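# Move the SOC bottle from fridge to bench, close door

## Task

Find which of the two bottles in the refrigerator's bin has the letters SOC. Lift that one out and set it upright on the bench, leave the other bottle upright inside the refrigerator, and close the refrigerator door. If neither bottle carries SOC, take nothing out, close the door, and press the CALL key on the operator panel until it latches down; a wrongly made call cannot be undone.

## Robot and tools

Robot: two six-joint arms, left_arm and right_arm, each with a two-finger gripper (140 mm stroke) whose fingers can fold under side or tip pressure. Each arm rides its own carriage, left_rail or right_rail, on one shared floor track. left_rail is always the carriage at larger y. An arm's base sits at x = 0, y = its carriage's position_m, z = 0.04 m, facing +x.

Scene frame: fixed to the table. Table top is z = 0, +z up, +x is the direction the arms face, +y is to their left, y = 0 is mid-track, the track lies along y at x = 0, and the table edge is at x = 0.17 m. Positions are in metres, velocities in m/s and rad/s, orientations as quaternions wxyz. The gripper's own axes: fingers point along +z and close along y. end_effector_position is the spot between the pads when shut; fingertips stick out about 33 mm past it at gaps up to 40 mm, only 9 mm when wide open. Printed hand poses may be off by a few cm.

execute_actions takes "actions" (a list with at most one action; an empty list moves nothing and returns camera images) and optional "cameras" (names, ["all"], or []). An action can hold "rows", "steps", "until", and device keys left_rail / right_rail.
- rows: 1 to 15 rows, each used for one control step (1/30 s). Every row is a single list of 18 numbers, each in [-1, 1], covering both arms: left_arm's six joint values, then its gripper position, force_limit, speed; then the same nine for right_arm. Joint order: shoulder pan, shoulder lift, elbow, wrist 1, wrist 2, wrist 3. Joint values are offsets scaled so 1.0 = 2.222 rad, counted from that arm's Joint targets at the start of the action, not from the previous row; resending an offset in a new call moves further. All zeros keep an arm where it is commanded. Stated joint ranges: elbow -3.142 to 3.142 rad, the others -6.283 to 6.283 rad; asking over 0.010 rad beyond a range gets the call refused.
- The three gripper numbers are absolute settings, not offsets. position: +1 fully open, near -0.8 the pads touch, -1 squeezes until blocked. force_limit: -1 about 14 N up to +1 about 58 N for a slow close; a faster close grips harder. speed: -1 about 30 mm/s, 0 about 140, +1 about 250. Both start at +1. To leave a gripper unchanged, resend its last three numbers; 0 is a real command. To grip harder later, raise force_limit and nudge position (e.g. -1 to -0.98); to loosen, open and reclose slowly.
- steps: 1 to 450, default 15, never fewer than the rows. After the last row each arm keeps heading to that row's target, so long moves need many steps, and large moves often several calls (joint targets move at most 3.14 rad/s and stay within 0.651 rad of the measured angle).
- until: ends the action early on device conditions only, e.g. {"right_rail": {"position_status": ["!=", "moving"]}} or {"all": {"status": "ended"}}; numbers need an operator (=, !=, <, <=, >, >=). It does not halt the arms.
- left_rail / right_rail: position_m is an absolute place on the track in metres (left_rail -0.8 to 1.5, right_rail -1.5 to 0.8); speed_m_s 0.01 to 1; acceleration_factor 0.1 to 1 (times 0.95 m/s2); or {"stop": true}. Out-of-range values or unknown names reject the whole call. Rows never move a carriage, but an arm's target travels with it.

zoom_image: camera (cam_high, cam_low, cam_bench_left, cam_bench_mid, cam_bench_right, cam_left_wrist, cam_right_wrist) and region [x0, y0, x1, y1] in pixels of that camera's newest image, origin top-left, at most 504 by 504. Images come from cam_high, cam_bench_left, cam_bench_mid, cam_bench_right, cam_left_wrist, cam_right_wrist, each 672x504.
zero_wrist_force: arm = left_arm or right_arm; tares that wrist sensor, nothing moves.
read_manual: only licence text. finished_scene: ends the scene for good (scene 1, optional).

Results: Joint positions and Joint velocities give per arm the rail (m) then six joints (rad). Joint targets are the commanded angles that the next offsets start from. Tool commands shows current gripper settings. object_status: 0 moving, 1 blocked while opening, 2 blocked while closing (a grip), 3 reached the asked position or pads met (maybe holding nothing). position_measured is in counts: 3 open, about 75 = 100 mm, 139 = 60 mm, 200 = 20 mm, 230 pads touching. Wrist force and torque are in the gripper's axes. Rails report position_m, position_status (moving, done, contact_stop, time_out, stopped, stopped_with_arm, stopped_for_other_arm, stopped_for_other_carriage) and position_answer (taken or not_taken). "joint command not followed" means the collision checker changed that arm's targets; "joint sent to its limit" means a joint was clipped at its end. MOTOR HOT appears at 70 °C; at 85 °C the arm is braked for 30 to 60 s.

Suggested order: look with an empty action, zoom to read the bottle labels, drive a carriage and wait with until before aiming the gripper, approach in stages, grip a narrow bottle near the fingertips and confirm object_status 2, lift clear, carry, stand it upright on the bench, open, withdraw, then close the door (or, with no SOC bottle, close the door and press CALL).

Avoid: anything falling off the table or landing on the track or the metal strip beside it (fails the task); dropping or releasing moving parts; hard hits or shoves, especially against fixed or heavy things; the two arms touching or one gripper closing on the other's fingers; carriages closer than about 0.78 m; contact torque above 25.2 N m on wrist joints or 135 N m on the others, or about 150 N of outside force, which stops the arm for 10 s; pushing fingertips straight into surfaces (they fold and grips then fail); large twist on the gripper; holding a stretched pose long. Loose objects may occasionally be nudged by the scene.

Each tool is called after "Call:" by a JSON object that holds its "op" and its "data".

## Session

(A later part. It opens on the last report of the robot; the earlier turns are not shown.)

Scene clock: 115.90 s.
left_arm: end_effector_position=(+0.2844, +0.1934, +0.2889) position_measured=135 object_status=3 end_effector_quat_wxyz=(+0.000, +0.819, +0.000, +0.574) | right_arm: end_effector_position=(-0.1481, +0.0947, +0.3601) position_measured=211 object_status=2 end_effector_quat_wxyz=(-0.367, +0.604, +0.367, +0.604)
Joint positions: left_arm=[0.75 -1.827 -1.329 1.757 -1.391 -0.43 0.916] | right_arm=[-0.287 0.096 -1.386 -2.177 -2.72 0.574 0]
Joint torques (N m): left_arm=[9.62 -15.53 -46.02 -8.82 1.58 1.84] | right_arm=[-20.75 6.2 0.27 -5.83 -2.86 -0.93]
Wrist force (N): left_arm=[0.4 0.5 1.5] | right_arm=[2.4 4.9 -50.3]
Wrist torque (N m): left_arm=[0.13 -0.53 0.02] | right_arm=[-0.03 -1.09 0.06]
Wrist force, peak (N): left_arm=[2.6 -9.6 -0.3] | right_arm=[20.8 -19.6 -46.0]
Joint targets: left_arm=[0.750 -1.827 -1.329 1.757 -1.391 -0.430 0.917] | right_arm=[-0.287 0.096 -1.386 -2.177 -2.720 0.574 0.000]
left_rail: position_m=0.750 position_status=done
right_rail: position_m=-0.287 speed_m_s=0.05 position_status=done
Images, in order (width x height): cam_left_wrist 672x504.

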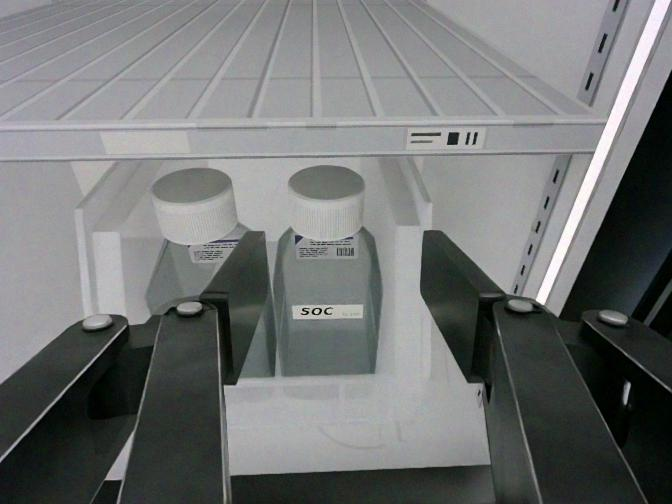

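Call:
{"op": "execute_actions", "data": {"actions": [], "cameras": ["cam_high","cam_right_wrist"]}}

Call:
{"op": "zoom_image", "data": {"camera": "cam_high", "region": [280, 0, 540, 260]}}

Scene clock: 116.77 s.
left_arm: end_effector_position=(+0.2844, +0.1934, +0.2889) position_measured=135 object_status=3 end_effector_quat_wxyz=(+0.000, +0.819, +0.000, +0.574) | right_arm: end_effector_position=(-0.1481, +0.0947, +0.3601) position_measured=211 object_status=2 end_effector_quat_wxyz=(-0.367, +0.604, +0.368, +0.604)
Joint positions: left_arm=[0.75 -1.827 -1.329 1.757 -1.391 -0.43 0.917] | right_arm=[-0.287 0.096 -1.386 -2.177 -2.72 0.574 0]
Joint velocities: within noise
Joint torques (N m): left_arm=[9.23 -15.98 -46.17 -8.92 1.48 1.87] | right_arm=[-21.21 6.3 0.03 -5.68 -2.89 -0.83]
Motor temperatures (°C): left_arm=[33 30 40 39 52 45] | right_arm=[32 34 37 46 38 50]
Wrist force (N): left_arm=[0.7 0.7 1.4] | right_arm=[3.2 4.7 -51.6]
Wrist torque (N m): left_arm=[0.18 -0.59 0.03] | right_arm=[-0.03 -1.10 0.06]
Wrist force, peak (N): left_arm=[0.7 0.9 1.3] | right_arm=[3.5 4.9 -51.7]
Joint targets: left_arm=[0.750 -1.827 -1.329 1.757 -1.391 -0.430 0.917] | right_arm=[-0.287 0.096 -1.386 -2.177 -2.720 0.574 0.000]
Tool commands: left_gripper/position=-0.05 left_gripper/force_limit=-1.0 left_gripper/speed=-0.5 right_gripper/position=-1.0 right_gripper/force_limit=+0.5 right_gripper/speed=-1.0
left_rail: position_m=0.750 position_status=done
right_rail: position_m=-0.287 speed_m_s=0.05 position_status=done
Images, in order (width x height): cam_high 672x504, cam_right_wrist 672x504.

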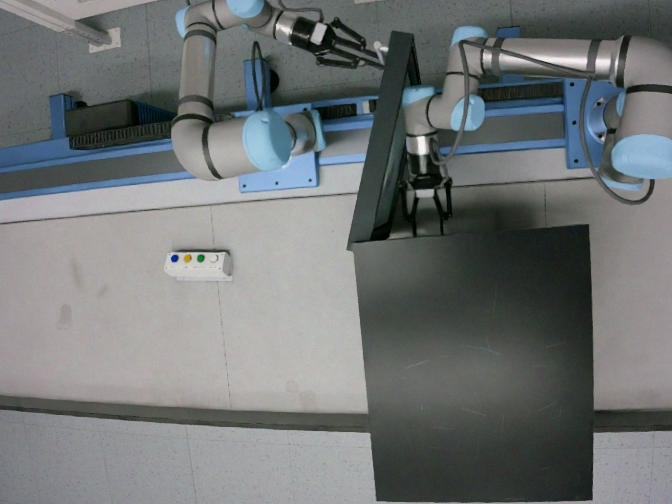

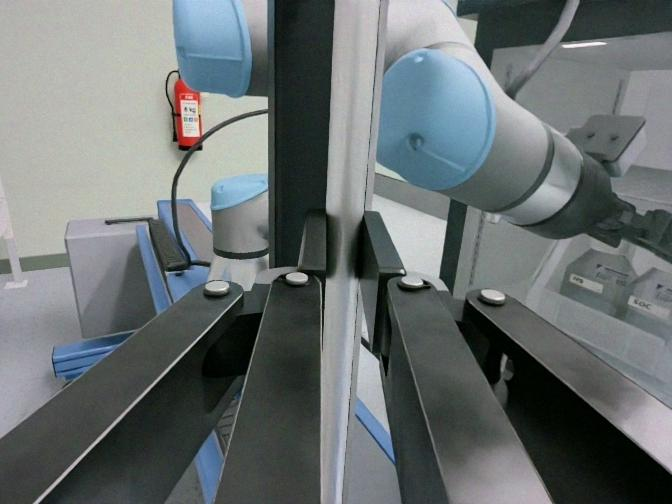

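Scaled by 1.938 from the camera's 672x504 image, which has a finer 960x720 frame.

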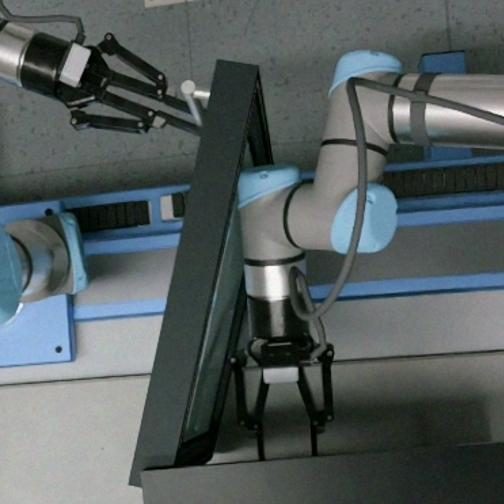

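Call:
{"op": "execute_actions", "data": {"actions": [{"right_rail":{"position_m":-0.447,"speed_m_s":0.1},"steps":150,"until":{"right_rail":{"position_status":["!=","moving"]}}}], "cameras": ["cam_high","cam_right_wrist","cam_left_wrist"]}}

Scene clock: 121.23 s.
left_arm: end_effector_position=(+0.2844, +0.1934, +0.2889) position_measured=135 object_status=3 end_effector_quat_wxyz=(+0.000, +0.819, +0.000, +0.574) | right_arm: end_effector_position=(-0.1480, -0.0650, +0.3601) position_measured=211 object_status=2 end_effector_quat_wxyz=(-0.367, +0.604, +0.367, +0.604)
Joint positions: left_arm=[0.75 -1.827 -1.329 1.757 -1.391 -0.43 0.917] | right_arm=[-0.447 0.096 -1.386 -2.177 -2.72 0.575 0]
Joint torques (N m): left_arm=[-1.84 -46.32 -14.64 1.08 1.25 1.77] | right_arm=[13.95 8.57 20.89 -1.57 -11.44 -0.82]
Wrist force (N): left_arm=[0.7 0.7 1.2] | right_arm=[-15.3 29.4 24.2]
Wrist torque (N m): left_arm=[0.17 -0.60 0.02] | right_arm=[-0.38 -0.92 0.06]
Wrist force, peak (N): left_arm=[0.6 1.1 1.3] | right_arm=[3.3 4.8 -51.9]
Joint targets: left_arm=[0.750 -1.827 -1.329 1.757 -1.391 -0.430 0.917] | right_arm=[-0.447 0.096 -1.386 -2.177 -2.720 0.574 0.000]
Tool commands: left_gripper/position=-0.05 left_gripper/force_limit=-1.0 left_gripper/speed=-0.5 right_gripper/position=-1.0 right_gripper/force_limit=+0.5 right_gripper/speed=-1.0
left_rail: position_m=0.750 position_status=done
right_rail: position_m=-0.447 speed_m_s=0.10 position_status=done
Images, in order (width x height): cam_high 672x504, cam_left_wrist 672x504, cam_right_wrist 672x504.

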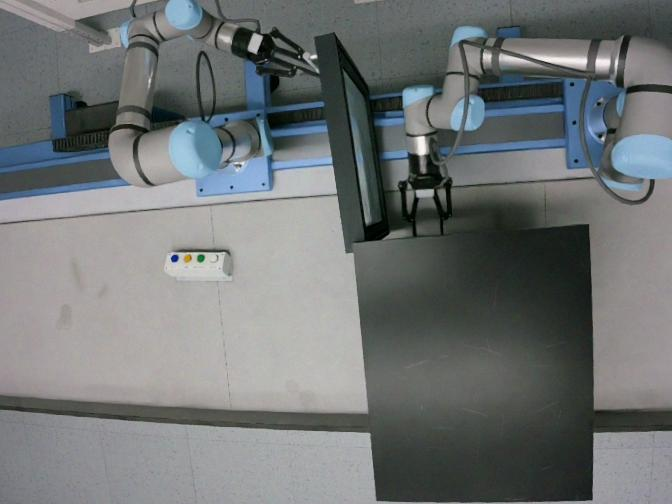

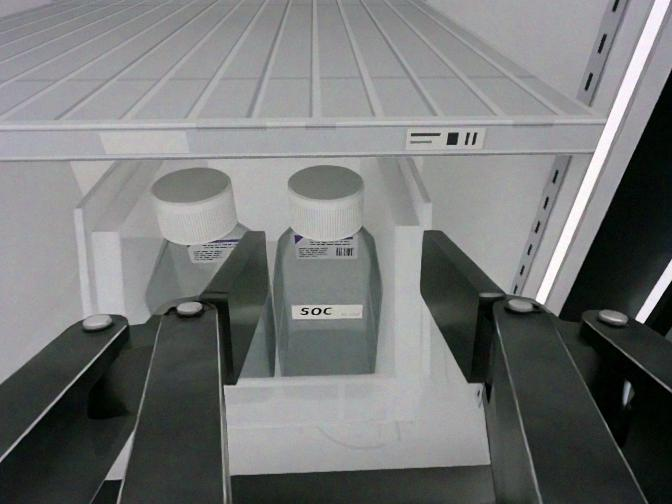

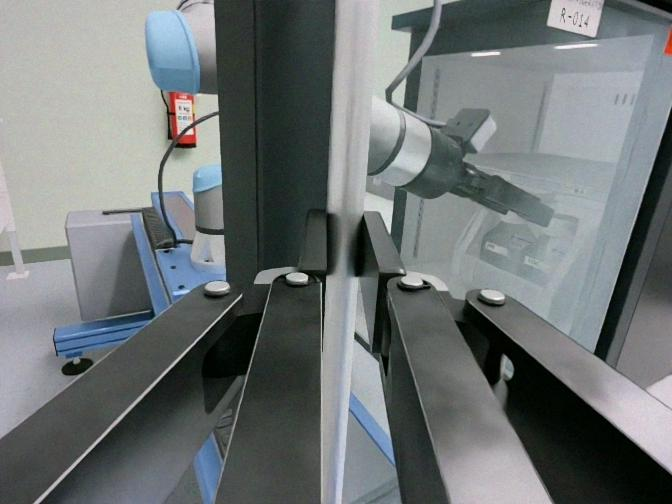

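Call:
{"op": "execute_actions", "data": {"actions": [{"left_rail":{"position_m":0.756},"rows":[[0,0,0,0,0,0,-0.1,-1,-0.5,0,0,0,0,0,0,-1,0.5,-1]],"steps":30,"until":{"left_rail":{"position_status":["!=","moving"]}}}], "cameras": []}}

Call:
{"op": "execute_actions", "data": {"actions": [{"rows":[[0.0538,0.0154,0.0399,-0.1677,0.0253,0.1222,-0.1,-1,-0.5,0,0,0,0,0,0,-1,0.5,-1]],"steps":30}], "cameras": ["cam_left_wrist"]}}

Scene clock: 124.87 s.
left_arm: end_effector_position=(+0.2844, +0.1994, +0.2889) position_measured=141 object_status=3 end_effector_quat_wxyz=(+0.000, +0.819, +0.000, +0.574) | right_arm: end_effector_position=(-0.1481, -0.0650, +0.3601) position_measured=211 object_status=2 end_effector_quat_wxyz=(-0.367, +0.604, +0.368, +0.604)
Joint positions: left_arm=[0.756 -1.827 -1.329 1.757 -1.391 -0.43 0.917] | right_arm=[-0.447 0.096 -1.386 -2.177 -2.72 0.574 0]
Joint torques (N m): left_arm=[-9.38 -40.8 -16.08 0.66 0.9 1.58] | right_arm=[23.55 10.9 26.01 1.51 -11.77 -0.73]
Wrist force (N): left_arm=[0.8 0.7 0.9] | right_arm=[-16.4 31.6 26.1]
Wrist torque (N m): left_arm=[0.19 -0.61 0.03] | right_arm=[-0.50 -0.89 0.07]
Wrist force, peak (N): left_arm=[0.5 1.8 1.1] | right_arm=[-16.5 32.0 26.2]
Joint targets: left_arm=[0.756 -1.827 -1.329 1.757 -1.391 -0.430 0.917] | right_arm=[-0.447 0.096 -1.386 -2.177 -2.720 0.574 0.000]
left_rail: position_m=0.756 position_status=done
right_rail: position_m=-0.447 speed_m_s=0.10 position_status=done
No camera images: "cameras" was empty.

Scene clock: 126.07 s.
left_arm: end_effector_position=(+0.3505, +0.1996, +0.2647) position_measured=141 object_status=3 end_effector_quat_wxyz=(+0.000, +0.819, +0.000, +0.574) | right_arm: end_effector_position=(-0.1481, -0.0650, +0.3601) position_measured=211 object_status=2 end_effector_quat_wxyz=(-0.367, +0.604, +0.368, +0.604)
Joint positions: left_arm=[0.756 -1.707 -1.295 1.846 -1.764 -0.373 1.188] | right_arm=[-0.447 0.096 -1.386 -2.177 -2.72 0.574 0]
Joint torques (N m): left_arm=[8.51 -23.32 -13.25 -5.15 3.72 1.91] | right_arm=[22.59 12.34 27.66 1.6 -11.74 -0.72]
Wrist force (N): left_arm=[0.5 0.6 1.1] | right_arm=[-16.3 31.5 25.9]
Wrist torque (N m): left_arm=[0.14 -0.56 0.01] | right_arm=[-0.51 -0.90 0.07]
Wrist force, peak (N): left_arm=[5.8 2.6 -9.6] | right_arm=[-16.6 31.9 26.2]
Joint targets: left_arm=[0.756 -1.707 -1.295 1.846 -1.764 -0.373 1.188] | right_arm=[-0.447 0.096 -1.386 -2.177 -2.720 0.574 0.000]
left_rail: position_m=0.756 position_status=done
right_rail: position_m=-0.447 speed_m_s=0.10 position_status=done
Images, in order (width x height): cam_left_wrist 672x504.

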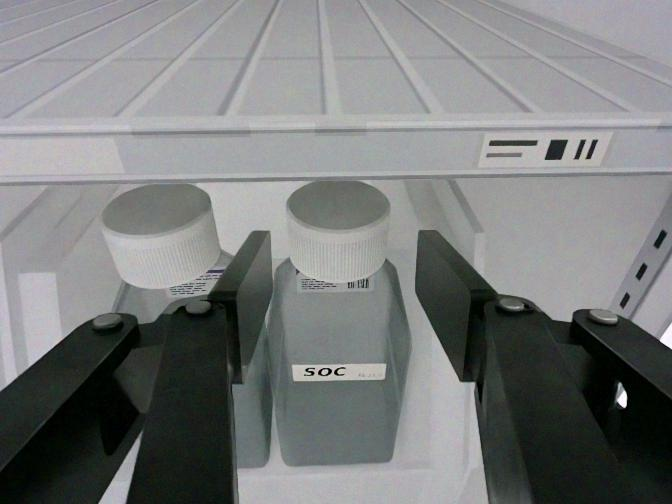

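Call:
{"op": "execute_actions", "data": {"actions": [{"rows":[[0.004,0.002,0.002,-0.014,0.001,0.011,-0.1,-1,-0.5,0,0,0,0,0,0,-1,0.5,-1],[0.0085,0.005,0.0035,-0.030,0.002,0.023,-0.1,-1,-0.5,0,0,0,0,0,0,-1,0.5,-1],[0.014,0.008,0.006,-0.048,0.0035,0.037,-0.1,-1,-0.5,0,0,0,0,0,0,-1,0.5,-1],[0.019,0.011,0.008,-0.066,0.005,0.051,-0.1,-1,-0.5,0,0,0,0,0,0,-1,0.5,-1],[0.024,0.0135,0.010,-0.084,0.006,0.065,-0.1,-1,-0.5,0,0,0,0,0,0,-1,0.5,-1],[0.029,0.0165,0.012,-0.102,0.0075,0.079,-0.1,-1,-0.5,0,0,0,0,0,0,-1,0.5,-1],[0.0334,0.0189,0.0139,-0.1179,0.0085,0.0914,-0.1,-1,-0.5,0,0,0,0,0,0,-1,0.5,-1]],"steps":20}], "cameras": ["cam_left_wrist"]}}

Scene clock: 130.10 s.
left_arm: end_effector_position=(+0.3911, +0.1992, +0.2537) position_measured=141 object_status=3 end_effector_quat_wxyz=(+0.000, +0.819, +0.000, +0.574) | right_arm: end_effector_position=(-0.1481, -0.0650, +0.3601) position_measured=211 object_status=2 end_effector_quat_wxyz=(-0.367, +0.604, +0.368, +0.604)
Joint positions: left_arm=[0.756 -1.633 -1.253 1.877 -2.026 -0.355 1.391] | right_arm=[-0.447 0.096 -1.386 -2.177 -2.72 0.574 0]
Joint torques (N m): left_arm=[9.73 -24.64 -13.21 -5.26 3.74 1.82] | right_arm=[22.69 15.87 34.71 1.55 -11.71 -0.8]
Wrist force (N): left_arm=[0.6 0.5 1.3] | right_arm=[-16.3 31.8 26.1]
Wrist torque (N m): left_arm=[0.13 -0.59 0.02] | right_arm=[-0.45 -0.92 0.07]
Wrist force, peak (N): left_arm=[0.4 0.6 2.5] | right_arm=[-16.3 32.1 26.3]
Joint targets: left_arm=[0.756 -1.633 -1.253 1.877 -2.026 -0.355 1.391] | right_arm=[-0.447 0.096 -1.386 -2.177 -2.720 0.574 0.000]
left_rail: position_m=0.756 position_status=done
right_rail: position_m=-0.447 speed_m_s=0.10 position_status=done
Images, in order (width x height): cam_left_wrist 672x504.

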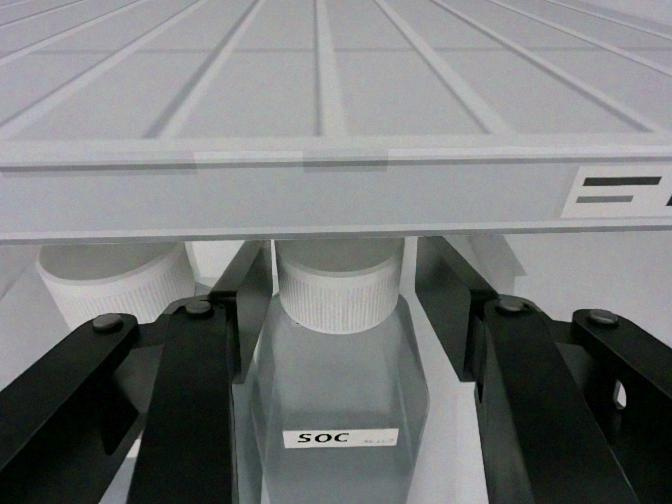

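Call:
{"op": "execute_actions", "data": {"actions": [{"rows":[[0.0038,0.0031,0.0013,-0.0144,0.0008,0.0108,-0.1,-1,-0.5,0,0,0,0,0,0,-1,0.5,-1],[0.0076,0.0062,0.0025,-0.0288,0.0015,0.0216,-0.1,-1,-0.5,0,0,0,0,0,0,-1,0.5,-1]],"steps":12}], "cameras": []}}

Call:
{"op": "execute_actions", "data": {"actions": [{"rows":[[0,0,0,0,0,0,-1,0.3,-1,0,0,0,0,0,0,-1,0.5,-1]],"steps":60}], "cameras": ["cam_left_wrist"]}}

Scene clock: 132.03 s.
left_arm: end_effector_position=(+0.4005, +0.1993, +0.2504) position_measured=141 object_status=3 end_effector_quat_wxyz=(+0.000, +0.819, +0.000, +0.574) | right_arm: end_effector_position=(-0.1481, -0.0650, +0.3601) position_measured=211 object_status=2 end_effector_quat_wxyz=(-0.367, +0.604, +0.368, +0.604)
Joint positions: left_arm=[0.756 -1.616 -1.239 1.882 -2.09 -0.351 1.439] | right_arm=[-0.447 0.096 -1.386 -2.177 -2.72 0.574 0]
Joint torques (N m): left_arm=[10.41 -24.94 -12.9 -5.85 3.66 1.8] | right_arm=[22.97 17.29 37.84 1.44 -11.72 -0.72]
Wrist force (N): left_arm=[0.5 0.7 1.4] | right_arm=[-16.5 31.7 26.0]
Wrist torque (N m): left_arm=[0.17 -0.56 0.03] | right_arm=[-0.48 -0.87 0.06]
Wrist force, peak (N): left_arm=[0.0 0.4 1.9] | right_arm=[-16.4 32.2 26.2]
Joint targets: left_arm=[0.756 -1.616 -1.239 1.882 -2.090 -0.351 1.439] | right_arm=[-0.447 0.096 -1.386 -2.177 -2.720 0.574 0.000]
left_rail: position_m=0.756 position_status=done
right_rail: position_m=-0.447 speed_m_s=0.10 position_status=done
No camera images: "cameras" was empty.

Scene clock: 134.23 s.
left_arm: end_effector_position=(+0.4005, +0.1993, +0.2504) position_measured=161 object_status=2 end_effector_quat_wxyz=(+0.000, +0.819, +0.000, +0.574) | right_arm: end_effector_position=(-0.1481, -0.0650, +0.3601) position_measured=211 object_status=2 end_effector_quat_wxyz=(-0.367, +0.604, +0.368, +0.604)
Joint positions: left_arm=[0.756 -1.616 -1.239 1.882 -2.09 -0.351 1.439] | right_arm=[-0.447 0.096 -1.386 -2.177 -2.72 0.574 0]
Joint torques (N m): left_arm=[6.3 -37.84 -17.06 -4.12 1.38 0.57] | right_arm=[23.09 17.29 40.92 1.51 -11.63 -0.73]
Wrist force (N): left_arm=[-0.5 0.5 1.1] | right_arm=[-16.2 31.9 26.0]
Wrist torque (N m): left_arm=[0.15 -0.55 -0.03] | right_arm=[-0.43 -0.92 0.07]
Wrist force, peak (N): left_arm=[-1.6 1.1 1.7] | right_arm=[-16.6 31.9 26.2]
Joint targets: left_arm=[0.756 -1.616 -1.239 1.882 -2.090 -0.351 1.439] | right_arm=[-0.447 0.096 -1.386 -2.177 -2.720 0.574 0.000]
left_rail: position_m=0.756 position_status=done
right_rail: position_m=-0.447 speed_m_s=0.10 position_status=done
Images, in order (width x height): cam_left_wrist 672x504.

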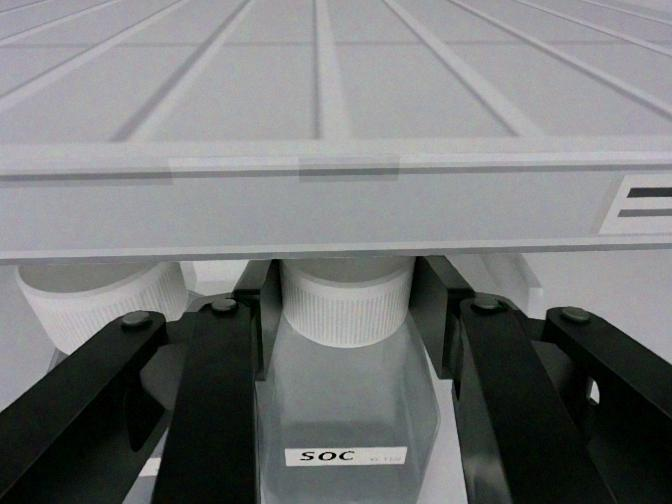

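Call:
{"op": "execute_actions", "data": {"actions": [{"rows":[[-0.002,-0.0003,0.005,-0.006,0.005,0.002,-1,0.3,-1,0,0,0,0,0,0,-1,0.5,-1],[-0.0055,-0.0007,0.011,-0.015,0.012,0.0045,-1,0.3,-1,0,0,0,0,0,0,-1,0.5,-1],[-0.0095,-0.0012,0.019,-0.025,0.020,0.008,-1,0.3,-1,0,0,0,0,0,0,-1,0.5,-1],[-0.0135,-0.0017,0.027,-0.0355,0.0285,0.011,-1,0.3,-1,0,0,0,0,0,0,-1,0.5,-1],[-0.0175,-0.0022,0.0355,-0.046,0.037,0.0145,-1,0.3,-1,0,0,0,0,0,0,-1,0.5,-1],[-0.021,-0.0026,0.042,-0.0545,0.044,0.017,-1,0.3,-1,0,0,0,0,0,0,-1,0.5,-1],[-0.0226,-0.0028,0.0455,-0.0591,0.0476,0.0185,-1,0.3,-1,0,0,0,0,0,0,-1,0.5,-1]],"steps":18}], "cameras": ["cam_left_wrist"]}}

Scene clock: 142.53 s.
left_arm: end_effector_position=(+0.3836, +0.1981, +0.2571) position_measured=161 object_status=2 end_effector_quat_wxyz=(+0.023, +0.788, -0.029, +0.615) | right_arm: end_effector_position=(-0.1481, -0.0650, +0.3601) position_measured=211 object_status=2 end_effector_quat_wxyz=(-0.367, +0.604, +0.368, +0.604)
Joint positions: left_arm=[0.756 -1.666 -1.245 1.983 -2.221 -0.246 1.48] | right_arm=[-0.447 0.096 -1.386 -2.177 -2.72 0.574 0]
Joint torques (N m): left_arm=[-10.43 -49.02 -15.26 -6.3 5.37 1.88] | right_arm=[22.77 15.19 40.92 1.43 -11.8 -0.59]
Wrist force (N): left_arm=[-3.9 -0.6 2.5] | right_arm=[-16.0 31.6 26.1]
Wrist torque (N m): left_arm=[0.35 -0.58 0.15] | right_arm=[-0.49 -0.88 0.06]
Wrist force, peak (N): left_arm=[-3.4 -0.9 3.4] | right_arm=[-16.4 32.1 25.9]
Joint targets: left_arm=[0.756 -1.667 -1.245 1.984 -2.221 -0.245 1.480] | right_arm=[-0.447 0.096 -1.386 -2.177 -2.720 0.574 0.000]
left_rail: position_m=0.756 position_status=done
right_rail: position_m=-0.447 speed_m_s=0.10 position_status=done
Images, in order (width x height): cam_left_wrist 672x504.

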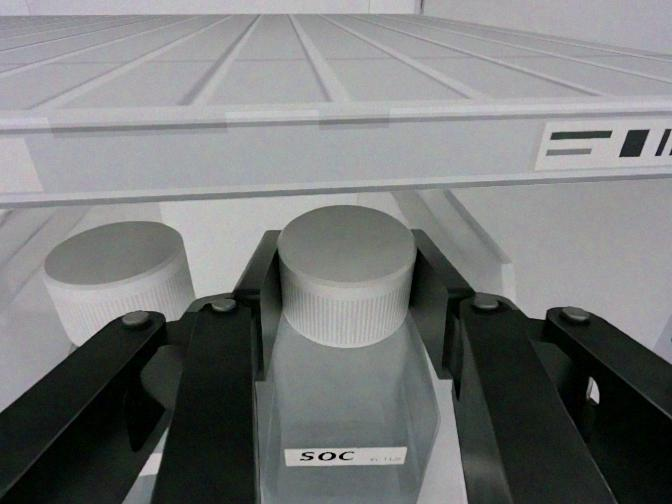

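Call:
{"op": "execute_actions", "data": {"actions": [{"rows":[[-0.002,0.001,0.005,-0.009,0.006,0.003,-1,0.3,-1,0,0,0,0,0,0,-1,0.5,-1],[-0.006,0.004,0.013,-0.025,0.017,0.009,-1,0.3,-1,0,0,0,0,0,0,-1,0.5,-1],[-0.0105,0.0075,0.0245,-0.048,0.032,0.0165,-1,0.3,-1,0,0,0,0,0,0,-1,0.5,-1],[-0.0155,0.011,0.0365,-0.071,0.047,0.0245,-1,0.3,-1,0,0,0,0,0,0,-1,0.5,-1],[-0.021,0.015,0.049,-0.095,0.063,0.033,-1,0.3,-1,0,0,0,0,0,0,-1,0.5,-1],[-0.0261,0.0188,0.0611,-0.1191,0.0789,0.0409,-1,0.3,-1,0,0,0,0,0,0,-1,0.5,-1],[-0.030,0.027,0.067,-0.134,0.097,0.0409,-1,0.3,-1,0,0,0,0,0,0,-1,0.5,-1],[-0.0345,0.037,0.074,-0.150,0.117,0.0409,-1,0.3,-1,0,0,0,0,0,0,-1,0.5,-1],[-0.039,0.047,0.081,-0.167,0.137,0.0409,-1,0.3,-1,0,0,0,0,0,0,-1,0.5,-1],[-0.042,0.053,0.086,-0.178,0.151,0.0409,-1,0.3,-1,0,0,0,0,0,0,-1,0.5,-1],[-0.0435,0.0563,0.0882,-0.1837,0.1574,0.0409,-1,0.3,-1,0,0,0,0,0,0,-1,0.5,-1]],"steps":22}], "cameras": ["cam_left_wrist"]}}

Scene clock: 145.07 s.
left_arm: end_effector_position=(+0.3435, +0.2033, +0.2753) position_measured=161 object_status=2 end_effector_quat_wxyz=(+0.071, +0.666, -0.065, +0.739) | right_arm: end_effector_position=(-0.1481, -0.0650, +0.3601) position_measured=211 object_status=2 end_effector_quat_wxyz=(-0.367, +0.604, +0.368, +0.604)
Joint positions: left_arm=[0.756 -1.763 -1.12 2.179 -2.629 0.104 1.571] | right_arm=[-0.447 0.096 -1.386 -2.177 -2.72 0.574 0]
Joint torques (N m): left_arm=[-9.48 -26.39 -7.65 -6.27 5.04 2] | right_arm=[23.06 15.27 40.78 1.27 -11.68 -0.47]
Wrist force (N): left_arm=[-3.9 1.6 1.1] | right_arm=[-15.7 31.5 26.1]
Wrist torque (N m): left_arm=[0.29 -0.75 0.02] | right_arm=[-0.51 -0.94 0.07]
Wrist force, peak (N): left_arm=[-5.5 0.2 0.7] | right_arm=[-15.9 31.8 26.3]
Joint targets: left_arm=[0.756 -1.763 -1.120 2.179 -2.629 0.104 1.571] | right_arm=[-0.447 0.096 -1.386 -2.177 -2.720 0.574 0.000]
left_rail: position_m=0.756 position_status=done
right_rail: position_m=-0.447 speed_m_s=0.10 position_status=done
Images, in order (width x height): cam_left_wrist 672x504.

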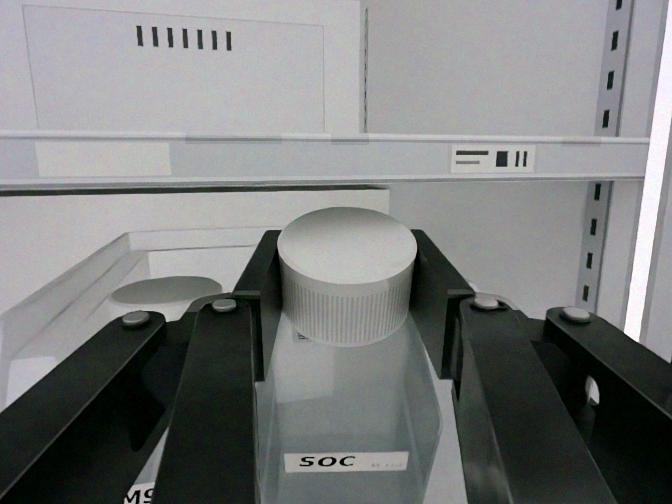

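Call:
{"op": "execute_actions", "data": {"actions": [{"rows":[[-0.003,0.002,0.003,-0.005,0.004,0,-1,0.3,-1,0,0,0,0,0,0,-1,0.5,-1],[-0.009,0.0055,0.0095,-0.015,0.011,0,-1,0.3,-1,0,0,0,0,0,0,-1,0.5,-1],[-0.016,0.010,0.017,-0.027,0.020,0,-1,0.3,-1,0,0,0,0,0,0,-1,0.5,-1],[-0.022,0.014,0.0235,-0.037,0.028,0,-1,0.3,-1,0,0,0,0,0,0,-1,0.5,-1],[-0.025,0.0156,0.0262,-0.0418,0.0314,0,-1,0.3,-1,0,0,0,0,0,0,-1,0.5,-1],[-0.030,0.0075,0.030,-0.0375,0.0314,0,-1,0.3,-1,0,0,0,0,0,0,-1,0.5,-1],[-0.037,-0.004,0.0355,-0.0315,0.0314,0,-1,0.3,-1,0,0,0,0,0,0,-1,0.5,-1],[-0.044,-0.015,0.041,-0.0255,0.0314,0,-1,0.3,-1,0,0,0,0,0,0,-1,0.5,-1],[-0.051,-0.026,0.046,-0.020,0.0314,0,-1,0.3,-1,0,0,0,0,0,0,-1,0.5,-1],[-0.0565,-0.0345,0.050,-0.015,0.0314,0,-1,0.3,-1,0,0,0,0,0,0,-1,0.5,-1],[-0.0591,-0.0386,0.0517,-0.0131,0.0314,0,-1,0.3,-1,0,0,0,0,0,0,-1,0.5,-1]],"steps":22}], "cameras": ["cam_left_wrist"]}}

Scene clock: 147.43 s.
left_arm: end_effector_position=(+0.2792, +0.2053, +0.3057) position_measured=161 object_status=2 end_effector_quat_wxyz=(+0.123, +0.635, -0.104, +0.756) | right_arm: end_effector_position=(-0.1481, -0.0650, +0.3601) position_measured=211 object_status=2 end_effector_quat_wxyz=(-0.367, +0.604, +0.368, +0.604)
Joint positions: left_arm=[0.756 -1.894 -1.205 2.294 -2.659 0.174 1.571] | right_arm=[-0.447 0.096 -1.386 -2.177 -2.72 0.574 0]
Joint torques (N m): left_arm=[-8.99 -44.87 -7.08 -0.42 5.02 -0.01] | right_arm=[22.27 15.23 40.25 1.35 -11.5 -0.6]
Wrist force (N): left_arm=[-3.7 0.5 1.4] | right_arm=[-16.0 31.7 25.9]
Wrist torque (N m): left_arm=[0.38 -0.65 0.20] | right_arm=[-0.43 -0.89 0.06]
Wrist force, peak (N): left_arm=[-5.9 -1.1 3.5] | right_arm=[-15.7 31.9 26.2]
Joint targets: left_arm=[0.756 -1.894 -1.206 2.294 -2.659 0.174 1.571] | right_arm=[-0.447 0.096 -1.386 -2.177 -2.720 0.574 0.000]
left_rail: position_m=0.756 position_status=done
right_rail: position_m=-0.447 speed_m_s=0.10 position_status=done
Images, in order (width x height): cam_left_wrist 672x504.

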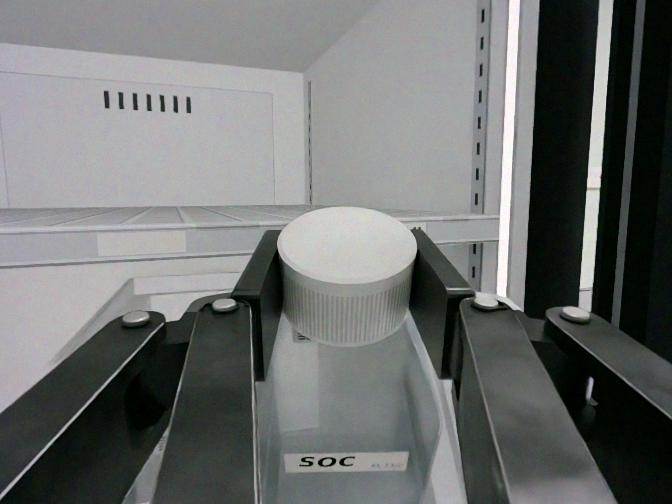

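Call:
{"op": "execute_actions", "data": {"actions": [{"rows":[[-0.006,-0.004,0.0045,-0.0005,0,0,-1,0.3,-1,0,0,0,0,0,0,-1,0.5,-1],[-0.015,-0.010,0.011,-0.001,0,0,-1,0.3,-1,0,0,0,0,0,0,-1,0.5,-1],[-0.026,-0.017,0.0195,-0.002,0,0,-1,0.3,-1,0,0,0,0,0,0,-1,0.5,-1],[-0.037,-0.0245,0.0275,-0.003,0,0,-1,0.3,-1,0,0,0,0,0,0,-1,0.5,-1],[-0.048,-0.032,0.036,-0.004,0,0,-1,0.3,-1,0,0,0,0,0,0,-1,0.5,-1],[-0.056,-0.037,0.042,-0.005,0,0,-1,0.3,-1,0,0,0,0,0,0,-1,0.5,-1],[-0.0604,-0.0401,0.0453,-0.0053,0,0,-1,0.3,-1,0,0,0,0,0,0,-1,0.5,-1]],"steps":18}], "cameras": []}}

Call:
{"op": "execute_actions", "data": {"actions": [{"left_rail":{"position_m":0.836,"speed_m_s":0.4,"acceleration_factor":0.5},"steps":60,"until":{"left_rail":{"position_status":["!=","moving"]}}}], "cameras": ["cam_left_wrist","cam_high"]}}

Scene clock: 151.07 s.
left_arm: end_effector_position=(+0.2207, +0.2088, +0.3157) position_measured=161 object_status=2 end_effector_quat_wxyz=(+0.173, +0.626, -0.146, +0.746) | right_arm: end_effector_position=(-0.1481, -0.0650, +0.3601) position_measured=211 object_status=2 end_effector_quat_wxyz=(-0.367, +0.604, +0.368, +0.604)
Joint positions: left_arm=[0.756 -2.028 -1.295 2.395 -2.67 0.174 1.571] | right_arm=[-0.447 0.096 -1.386 -2.177 -2.72 0.574 0]
Joint torques (N m): left_arm=[-9.35 -43.05 -8.1 -6.29 2.74 -1.41] | right_arm=[22.41 15.34 39.78 1.31 -11.54 -0.64]
Wrist force (N): left_arm=[-3.8 0.1 1.9] | right_arm=[-16.7 31.4 25.9]
Wrist torque (N m): left_arm=[0.39 -0.55 0.25] | right_arm=[-0.47 -0.84 0.06]
Wrist force, peak (N): left_arm=[-5.0 -0.3 5.1] | right_arm=[-16.1 31.6 26.2]
Joint targets: left_arm=[0.756 -2.029 -1.295 2.395 -2.670 0.174 1.571] | right_arm=[-0.447 0.096 -1.386 -2.177 -2.720 0.574 0.000]
left_rail: position_m=0.756 position_status=done
right_rail: position_m=-0.447 speed_m_s=0.10 position_status=done
No camera images: "cameras" was empty.

Scene clock: 152.17 s.
left_arm: end_effector_position=(+0.2205, +0.2888, +0.3157) position_measured=161 object_status=2 end_effector_quat_wxyz=(+0.174, +0.626, -0.146, +0.746) | right_arm: end_effector_position=(-0.1481, -0.0650, +0.3601) position_measured=211 object_status=2 end_effector_quat_wxyz=(-0.367, +0.604, +0.368, +0.604)
Joint positions: left_arm=[0.836 -2.029 -1.295 2.395 -2.67 0.174 1.571] | right_arm=[-0.447 0.096 -1.386 -2.177 -2.72 0.574 0]
Joint torques (N m): left_arm=[-6.11 -34.53 -12.89 -2.94 2.1 -0.24] | right_arm=[22.52 15.17 40.79 1.45 -11.44 -0.52]
Wrist force (N): left_arm=[-3.6 2.5 1.0] | right_arm=[-16.6 31.6 26.1]
Wrist torque (N m): left_arm=[0.15 -0.68 -0.12] | right_arm=[-0.50 -0.87 0.06]
Wrist force, peak (N): left_arm=[-3.8 3.6 1.6] | right_arm=[-16.5 31.7 26.2]
Joint targets: left_arm=[0.836 -2.029 -1.295 2.395 -2.670 0.174 1.571] | right_arm=[-0.447 0.096 -1.386 -2.177 -2.720 0.574 0.000]
Tool commands: left_gripper/position=-1.0 left_gripper/force_limit=+0.3 left_gripper/speed=-1.0 right_gripper/position=-1.0 right_gripper/force_limit=+0.5 right_gripper/speed=-1.0
left_rail: position_m=0.836 speed_m_s=0.40 position_status=done
right_rail: position_m=-0.447 speed_m_s=0.10 position_status=done
Images, in order (width x height): cam_high 672x504, cam_left_wrist 672x504.

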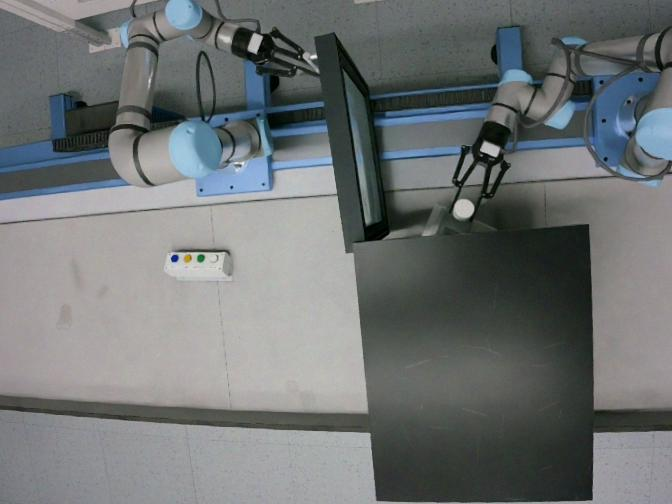

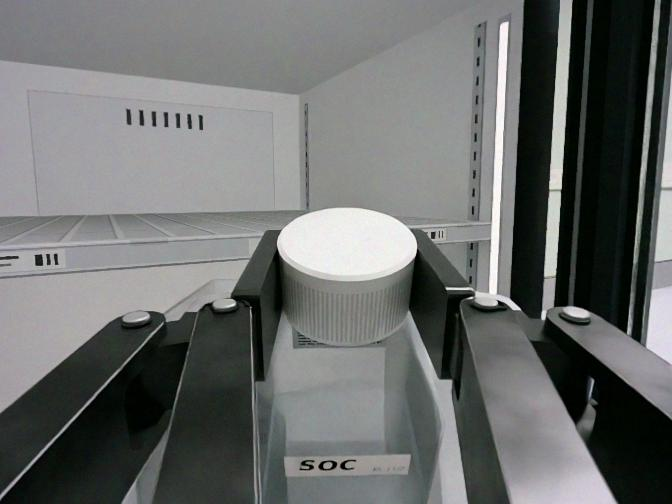

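Call:
{"op": "execute_actions", "data": {"actions": [{"rows":[[-0.012,0,0,0,0,0,-1,0.3,-1,0,0,0,0,0,0,-1,0.5,-1],[-0.032,0,0,0,0,0,-1,0.3,-1,0,0,0,0,0,0,-1,0.5,-1],[-0.056,0,0,0,0,0,-1,0.3,-1,0,0,0,0,0,0,-1,0.5,-1],[-0.080,0,0,0,0,0,-1,0.3,-1,0,0,0,0,0,0,-1,0.5,-1],[-0.102,0,0,0,0,0,-1,0.3,-1,0,0,0,0,0,0,-1,0.5,-1],[-0.119,0,0,0,0,0,-1,0.3,-1,0,0,0,0,0,0,-1,0.5,-1],[-0.126,0,0,0,0,0,-1,0.3,-1,0,0,0,0,0,0,-1,0.5,-1]],"steps":18}], "cameras": ["cam_high"]}}

Call:
{"op": "execute_actions", "data": {"actions": [{"left_rail":{"position_m":1.4},"steps":120,"until":{"left_rail":{"position_status":["!=","moving"]}}}], "cameras": ["cam_bench_left","cam_left_wrist"]}}

Scene clock: 154.37 s.
left_arm: end_effector_position=(+0.0609, +0.2492, +0.3157) position_measured=161 object_status=2 end_effector_quat_wxyz=(+0.276, +0.600, -0.232, +0.715) | right_arm: end_effector_position=(-0.1481, -0.0650, +0.3601) position_measured=211 object_status=2 end_effector_quat_wxyz=(-0.367, +0.604, +0.368, +0.604)
Joint positions: left_arm=[0.836 -2.308 -1.295 2.395 -2.67 0.174 1.571] | right_arm=[-0.447 0.096 -1.386 -2.177 -2.72 0.574 0]
Joint torques (N m): left_arm=[-8.06 -17.49 -7.57 -5.95 4.83 -1.5] | right_arm=[22.2 14.03 40.21 0.55 -11.48 -0.48]
Wrist force (N): left_arm=[-4.3 1.1 1.3] | right_arm=[-17.0 31.2 25.4]
Wrist torque (N m): left_arm=[0.24 -0.29 0.07] | right_arm=[-0.44 -0.92 0.06]
Wrist force, peak (N): left_arm=[-7.0 -10.2 6.8] | right_arm=[-16.7 31.9 26.0]
Joint targets: left_arm=[0.836 -2.309 -1.295 2.395 -2.670 0.174 1.571] | right_arm=[-0.447 0.096 -1.386 -2.177 -2.720 0.574 0.000]
left_rail: position_m=0.836 speed_m_s=0.40 position_status=done
right_rail: position_m=-0.447 speed_m_s=0.10 position_status=done
Images, in order (width x height): cam_high 672x504.

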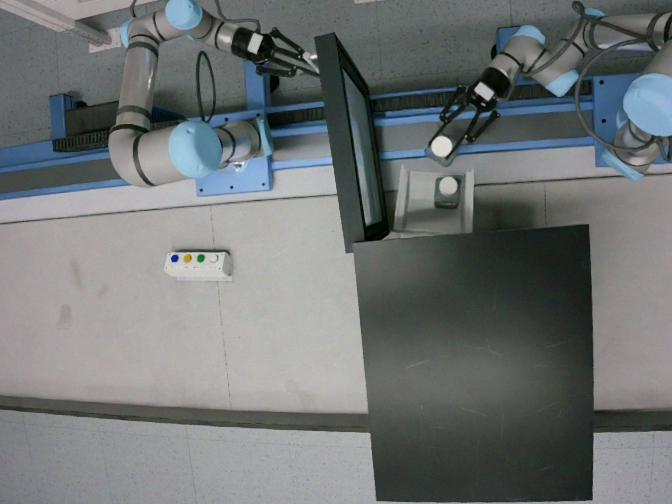

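Scene clock: 156.87 s.
left_arm: end_effector_position=(+0.0607, +0.8131, +0.3157) position_measured=161 object_status=2 end_effector_quat_wxyz=(+0.276, +0.600, -0.232, +0.714) | right_arm: end_effector_position=(-0.1481, -0.0650, +0.3601) position_measured=211 object_status=2 end_effector_quat_wxyz=(-0.367, +0.604, +0.368, +0.604)
Joint positions: left_arm=[1.4 -2.309 -1.295 2.395 -2.67 0.174 1.571] | right_arm=[-0.447 0.096 -1.386 -2.177 -2.72 0.574 0]
Joint torques (N m): left_arm=[-4.06 -18.12 -10.93 -4.17 4.09 -1.62] | right_arm=[22.05 13.5 40.13 -2.21 -11.46 -0.46]
Wrist force (N): left_arm=[-4.3 0.9 1.0] | right_arm=[-17.2 31.1 25.4]
Wrist torque (N m): left_arm=[0.20 -0.35 0.08] | right_arm=[-0.47 -0.89 0.06]
Wrist force, peak (N): left_arm=[-4.4 1.8 1.8] | right_arm=[-17.3 31.4 25.7]
Joint targets: left_arm=[1.400 -2.309 -1.295 2.395 -2.670 0.174 1.571] | right_arm=[-0.447 0.096 -1.386 -2.177 -2.720 0.574 0.000]
Tool commands: left_gripper/position=-1.0 left_gripper/force_limit=+0.3 left_gripper/speed=-1.0 right_gripper/position=-1.0 right_gripper/force_limit=+0.5 right_gripper/speed=-1.0
left_rail: position_m=1.400 speed_m_s=0.40 position_status=done
right_rail: position_m=-0.447 speed_m_s=0.10 position_status=done
Images, in order (width x height): cam_bench_left 672x504, cam_left_wrist 672x504.

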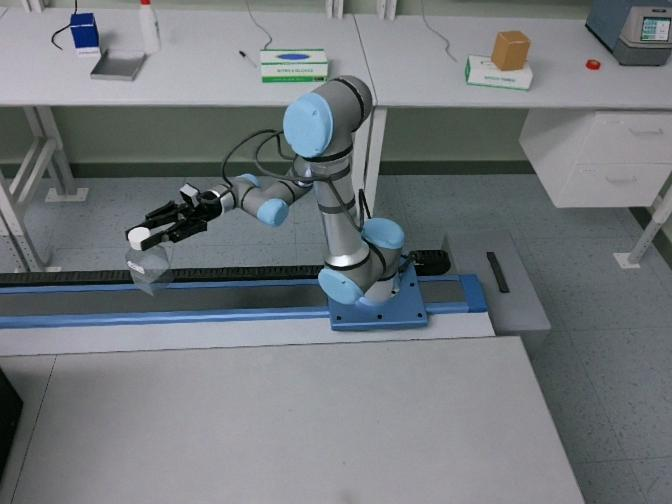

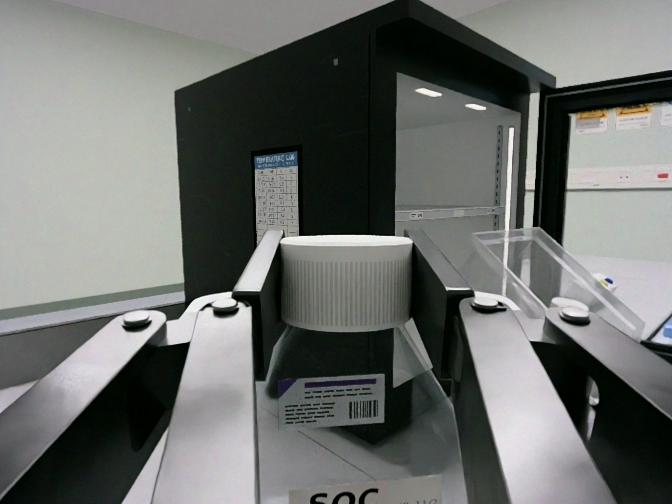

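Call:
{"op": "execute_actions", "data": {"actions": [], "cameras": ["cam_high","cam_left_wrist","cam_right_wrist","cam_bench_mid"]}}

Call:
{"op": "zoom_image", "data": {"camera": "cam_left_wrist", "region": [400, 180, 672, 420]}}

Call:
{"op": "zoom_image", "data": {"camera": "cam_high", "region": [330, 120, 540, 270]}}

Scene clock: 157.70 s.
left_arm: end_effector_position=(+0.0607, +0.8131, +0.3157) position_measured=161 object_status=2 end_effector_quat_wxyz=(+0.276, +0.600, -0.232, +0.714) | right_arm: end_effector_position=(-0.1481, -0.0650, +0.3601) position_measured=211 object_status=2 end_effector_quat_wxyz=(-0.367, +0.604, +0.368, +0.604)
Joint positions: left_arm=[1.4 -2.309 -1.295 2.395 -2.67 0.174 1.571] | right_arm=[-0.447 0.096 -1.386 -2.177 -2.72 0.574 0]
Joint velocities: within noise
Joint torques (N m): left_arm=[-3.04 -18.2 -13.7 -3.48 3.8 -1.58] | right_arm=[22.09 14.15 40.44 -2.54 -11.46 -0.46]
Motor temperatures (°C): left_arm=[33 30 39 39 52 45] | right_arm=[32 34 36 46 38 50]
Wrist force (N): left_arm=[-4.3 0.9 0.8] | right_arm=[-17.2 31.0 25.5]
Wrist torque (N m): left_arm=[0.19 -0.36 0.08] | right_arm=[-0.48 -0.91 0.06]
Wrist force, peak (N): left_arm=[-4.3 0.9 1.1] | right_arm=[-17.3 31.4 25.7]
Joint targets: left_arm=[1.400 -2.309 -1.295 2.395 -2.670 0.174 1.571] | right_arm=[-0.447 0.096 -1.386 -2.177 -2.720 0.574 0.000]
Tool commands: left_gripper/position=-1.0 left_gripper/force_limit=+0.3 left_gripper/speed=-1.0 right_gripper/position=-1.0 right_gripper/force_limit=+0.5 right_gripper/speed=-1.0
left_rail: position_m=1.400 speed_m_s=0.40 position_status=done
right_rail: position_m=-0.447 speed_m_s=0.10 position_status=done
Images, in order (width x height): cam_high 672x504, cam_bench_mid 672x504, cam_left_wrist 672x504, cam_right_wrist 672x504.

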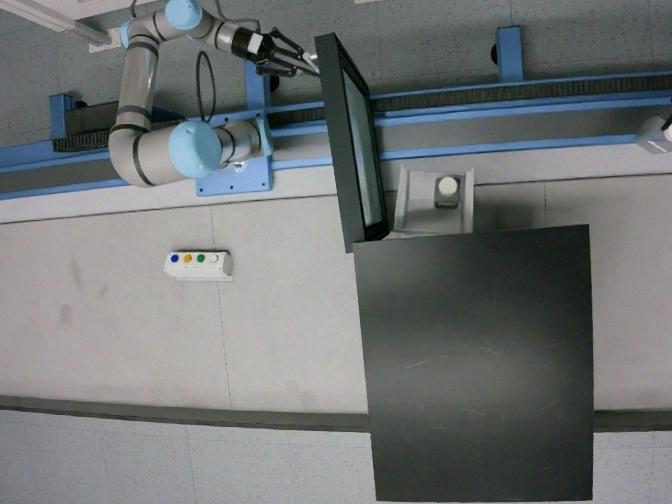

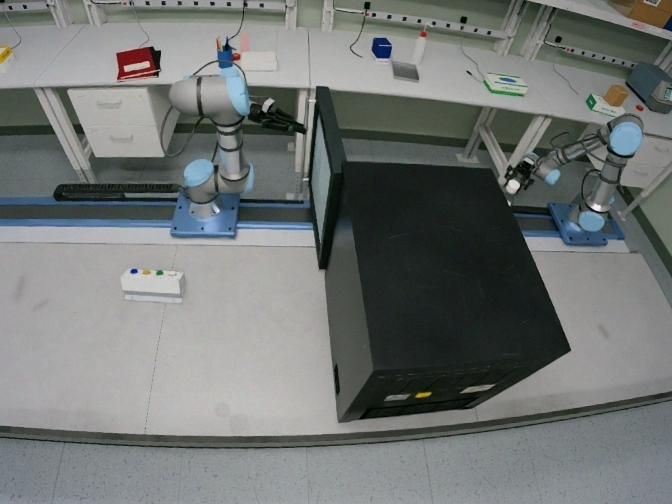

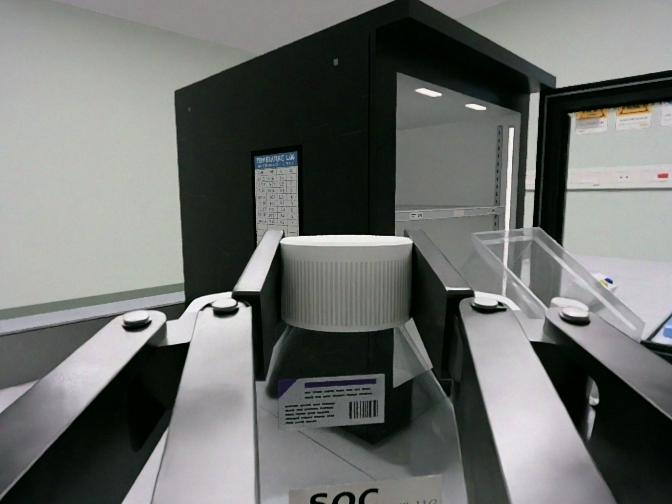

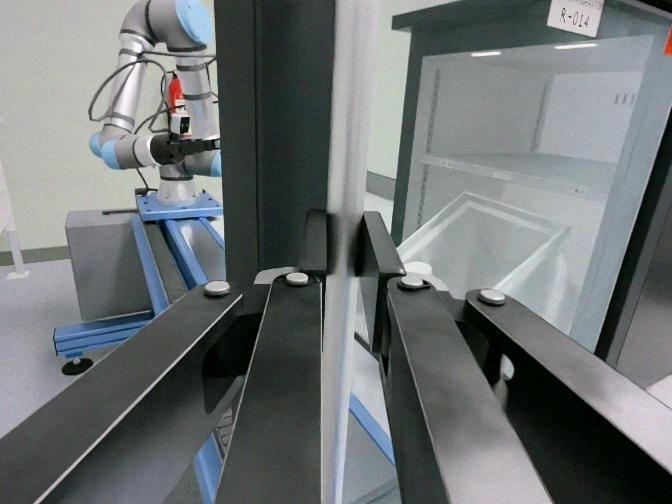

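Scaled by 1.853 from the camera's 672x504 image, which has a finer 960x720 frame.

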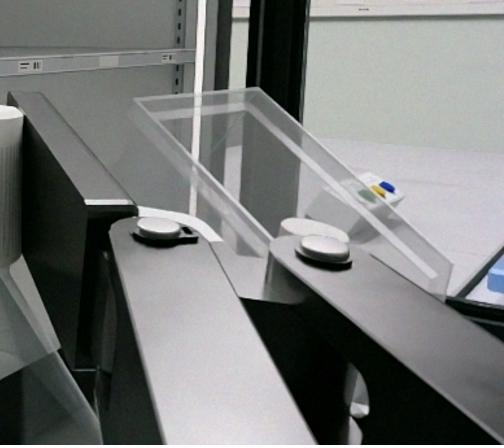

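Scaled by 2.400 from the camera's 672x504 image, which has a finer 960x720 frame.

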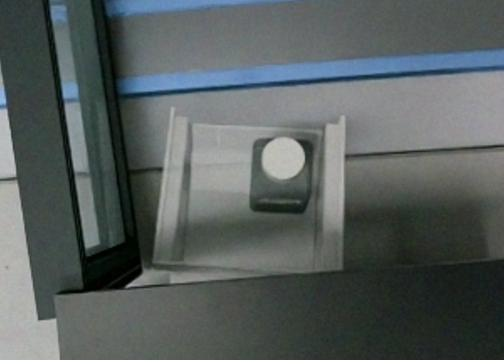

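Call:
{"op": "execute_actions", "data": {"actions": [{"rows":[[0.005,0.0004,-0.004,0.0045,-0.004,-0.001,-1,0.3,-1,0,0,0,0,0,0,-1,0.5,-1],[0.016,0.0013,-0.012,0.013,-0.012,-0.003,-1,0.3,-1,0,0,0,0,0,0,-1,0.5,-1],[0.033,0.0027,-0.025,0.028,-0.025,-0.006,-1,0.3,-1,0,0,0,0,0,0,-1,0.5,-1],[0.055,0.0044,-0.041,0.046,-0.042,-0.0105,-1,0.3,-1,0,0,0,0,0,0,-1,0.5,-1],[0.080,0.0065,-0.059,0.067,-0.061,-0.015,-1,0.3,-1,0,0,0,0,0,0,-1,0.5,-1],[0.108,0.0087,-0.080,0.090,-0.082,-0.0205,-1,0.3,-1,0,0,0,0,0,0,-1,0.5,-1],[0.138,0.0111,-0.102,0.1155,-0.105,-0.026,-1,0.3,-1,0,0,0,0,0,0,-1,0.5,-1],[0.168,0.0136,-0.124,0.1406,-0.1275,-0.032,-1,0.3,-1,0,0,0,0,0,0,-1,0.5,-1],[0.198,0.016,-0.1466,0.1657,-0.150,-0.0377,-1,0.3,-1,0,0,0,0,0,0,-1,0.5,-1],[0.226,0.0183,-0.167,0.189,-0.1715,-0.043,-1,0.3,-1,0,0,0,0,0,0,-1,0.5,-1],[0.252,0.0204,-0.1866,0.211,-0.191,-0.048,-1,0.3,-1,0,0,0,0,0,0,-1,0.5,-1],[0.275,0.0222,-0.2036,0.230,-0.2087,-0.0524,-1,0.3,-1,0,0,0,0,0,0,-1,0.5,-1],[0.293,0.0237,-0.217,0.245,-0.222,-0.056,-1,0.3,-1,0,0,0,0,0,0,-1,0.5,-1],[0.306,0.0247,-0.2265,0.256,-0.232,-0.0583,-1,0.3,-1,0,0,0,0,0,0,-1,0.5,-1],[0.3119,0.0252,-0.2309,0.261,-0.2367,-0.0594,-1,0.3,-1,0,0,0,0,0,0,-1,0.5,-1]],"steps":30}], "cameras": ["cam_bench_left"]}}

Call:
{"op": "zoom_image", "data": {"camera": "cam_bench_left", "region": [40, 200, 400, 460]}}

Scene clock: 161.50 s.
left_arm: end_effector_position=(+0.4007, +0.8433, +0.2504) position_measured=161 object_status=2 end_effector_quat_wxyz=(+0.000, +0.819, +0.000, +0.574) | right_arm: end_effector_position=(-0.1481, -0.0650, +0.3601) position_measured=211 object_status=2 end_effector_quat_wxyz=(-0.367, +0.604, +0.368, +0.604)
Joint positions: left_arm=[1.4 -1.616 -1.239 1.882 -2.091 -0.352 1.439] | right_arm=[-0.447 0.096 -1.386 -2.177 -2.72 0.574 0]
Joint torques (N m): left_arm=[9.06 -27.6 -29.83 -0.04 1.66 -1.77] | right_arm=[21.75 13.26 40.01 -2.49 -11.42 -0.45]
Wrist force (N): left_arm=[-3.5 0.6 2.7] | right_arm=[-17.2 31.0 25.5]
Wrist torque (N m): left_arm=[0.15 -0.43 0.11] | right_arm=[-0.50 -0.89 0.06]
Wrist force, peak (N): left_arm=[-1.3 0.5 8.5] | right_arm=[-17.4 31.5 25.5]
Joint targets: left_arm=[1.400 -1.616 -1.239 1.882 -2.090 -0.352 1.439] | right_arm=[-0.447 0.096 -1.386 -2.177 -2.720 0.574 0.000]
left_rail: position_m=1.400 speed_m_s=0.40 position_status=done
right_rail: position_m=-0.447 speed_m_s=0.10 position_status=done
Images, in order (width x height): cam_bench_left 672x504.

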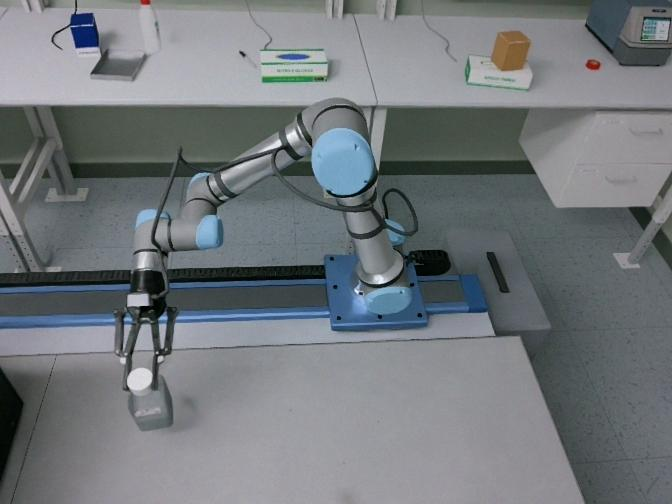

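Scaled by 1.400 from the camera's 672x504 image, which has a finer 960x720 frame.

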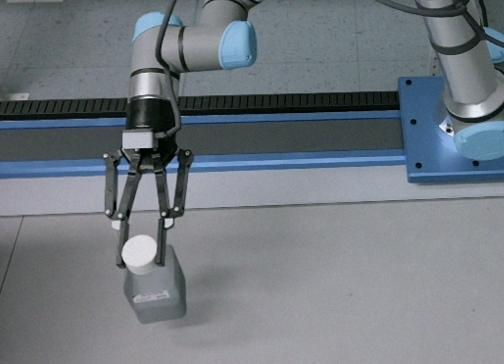

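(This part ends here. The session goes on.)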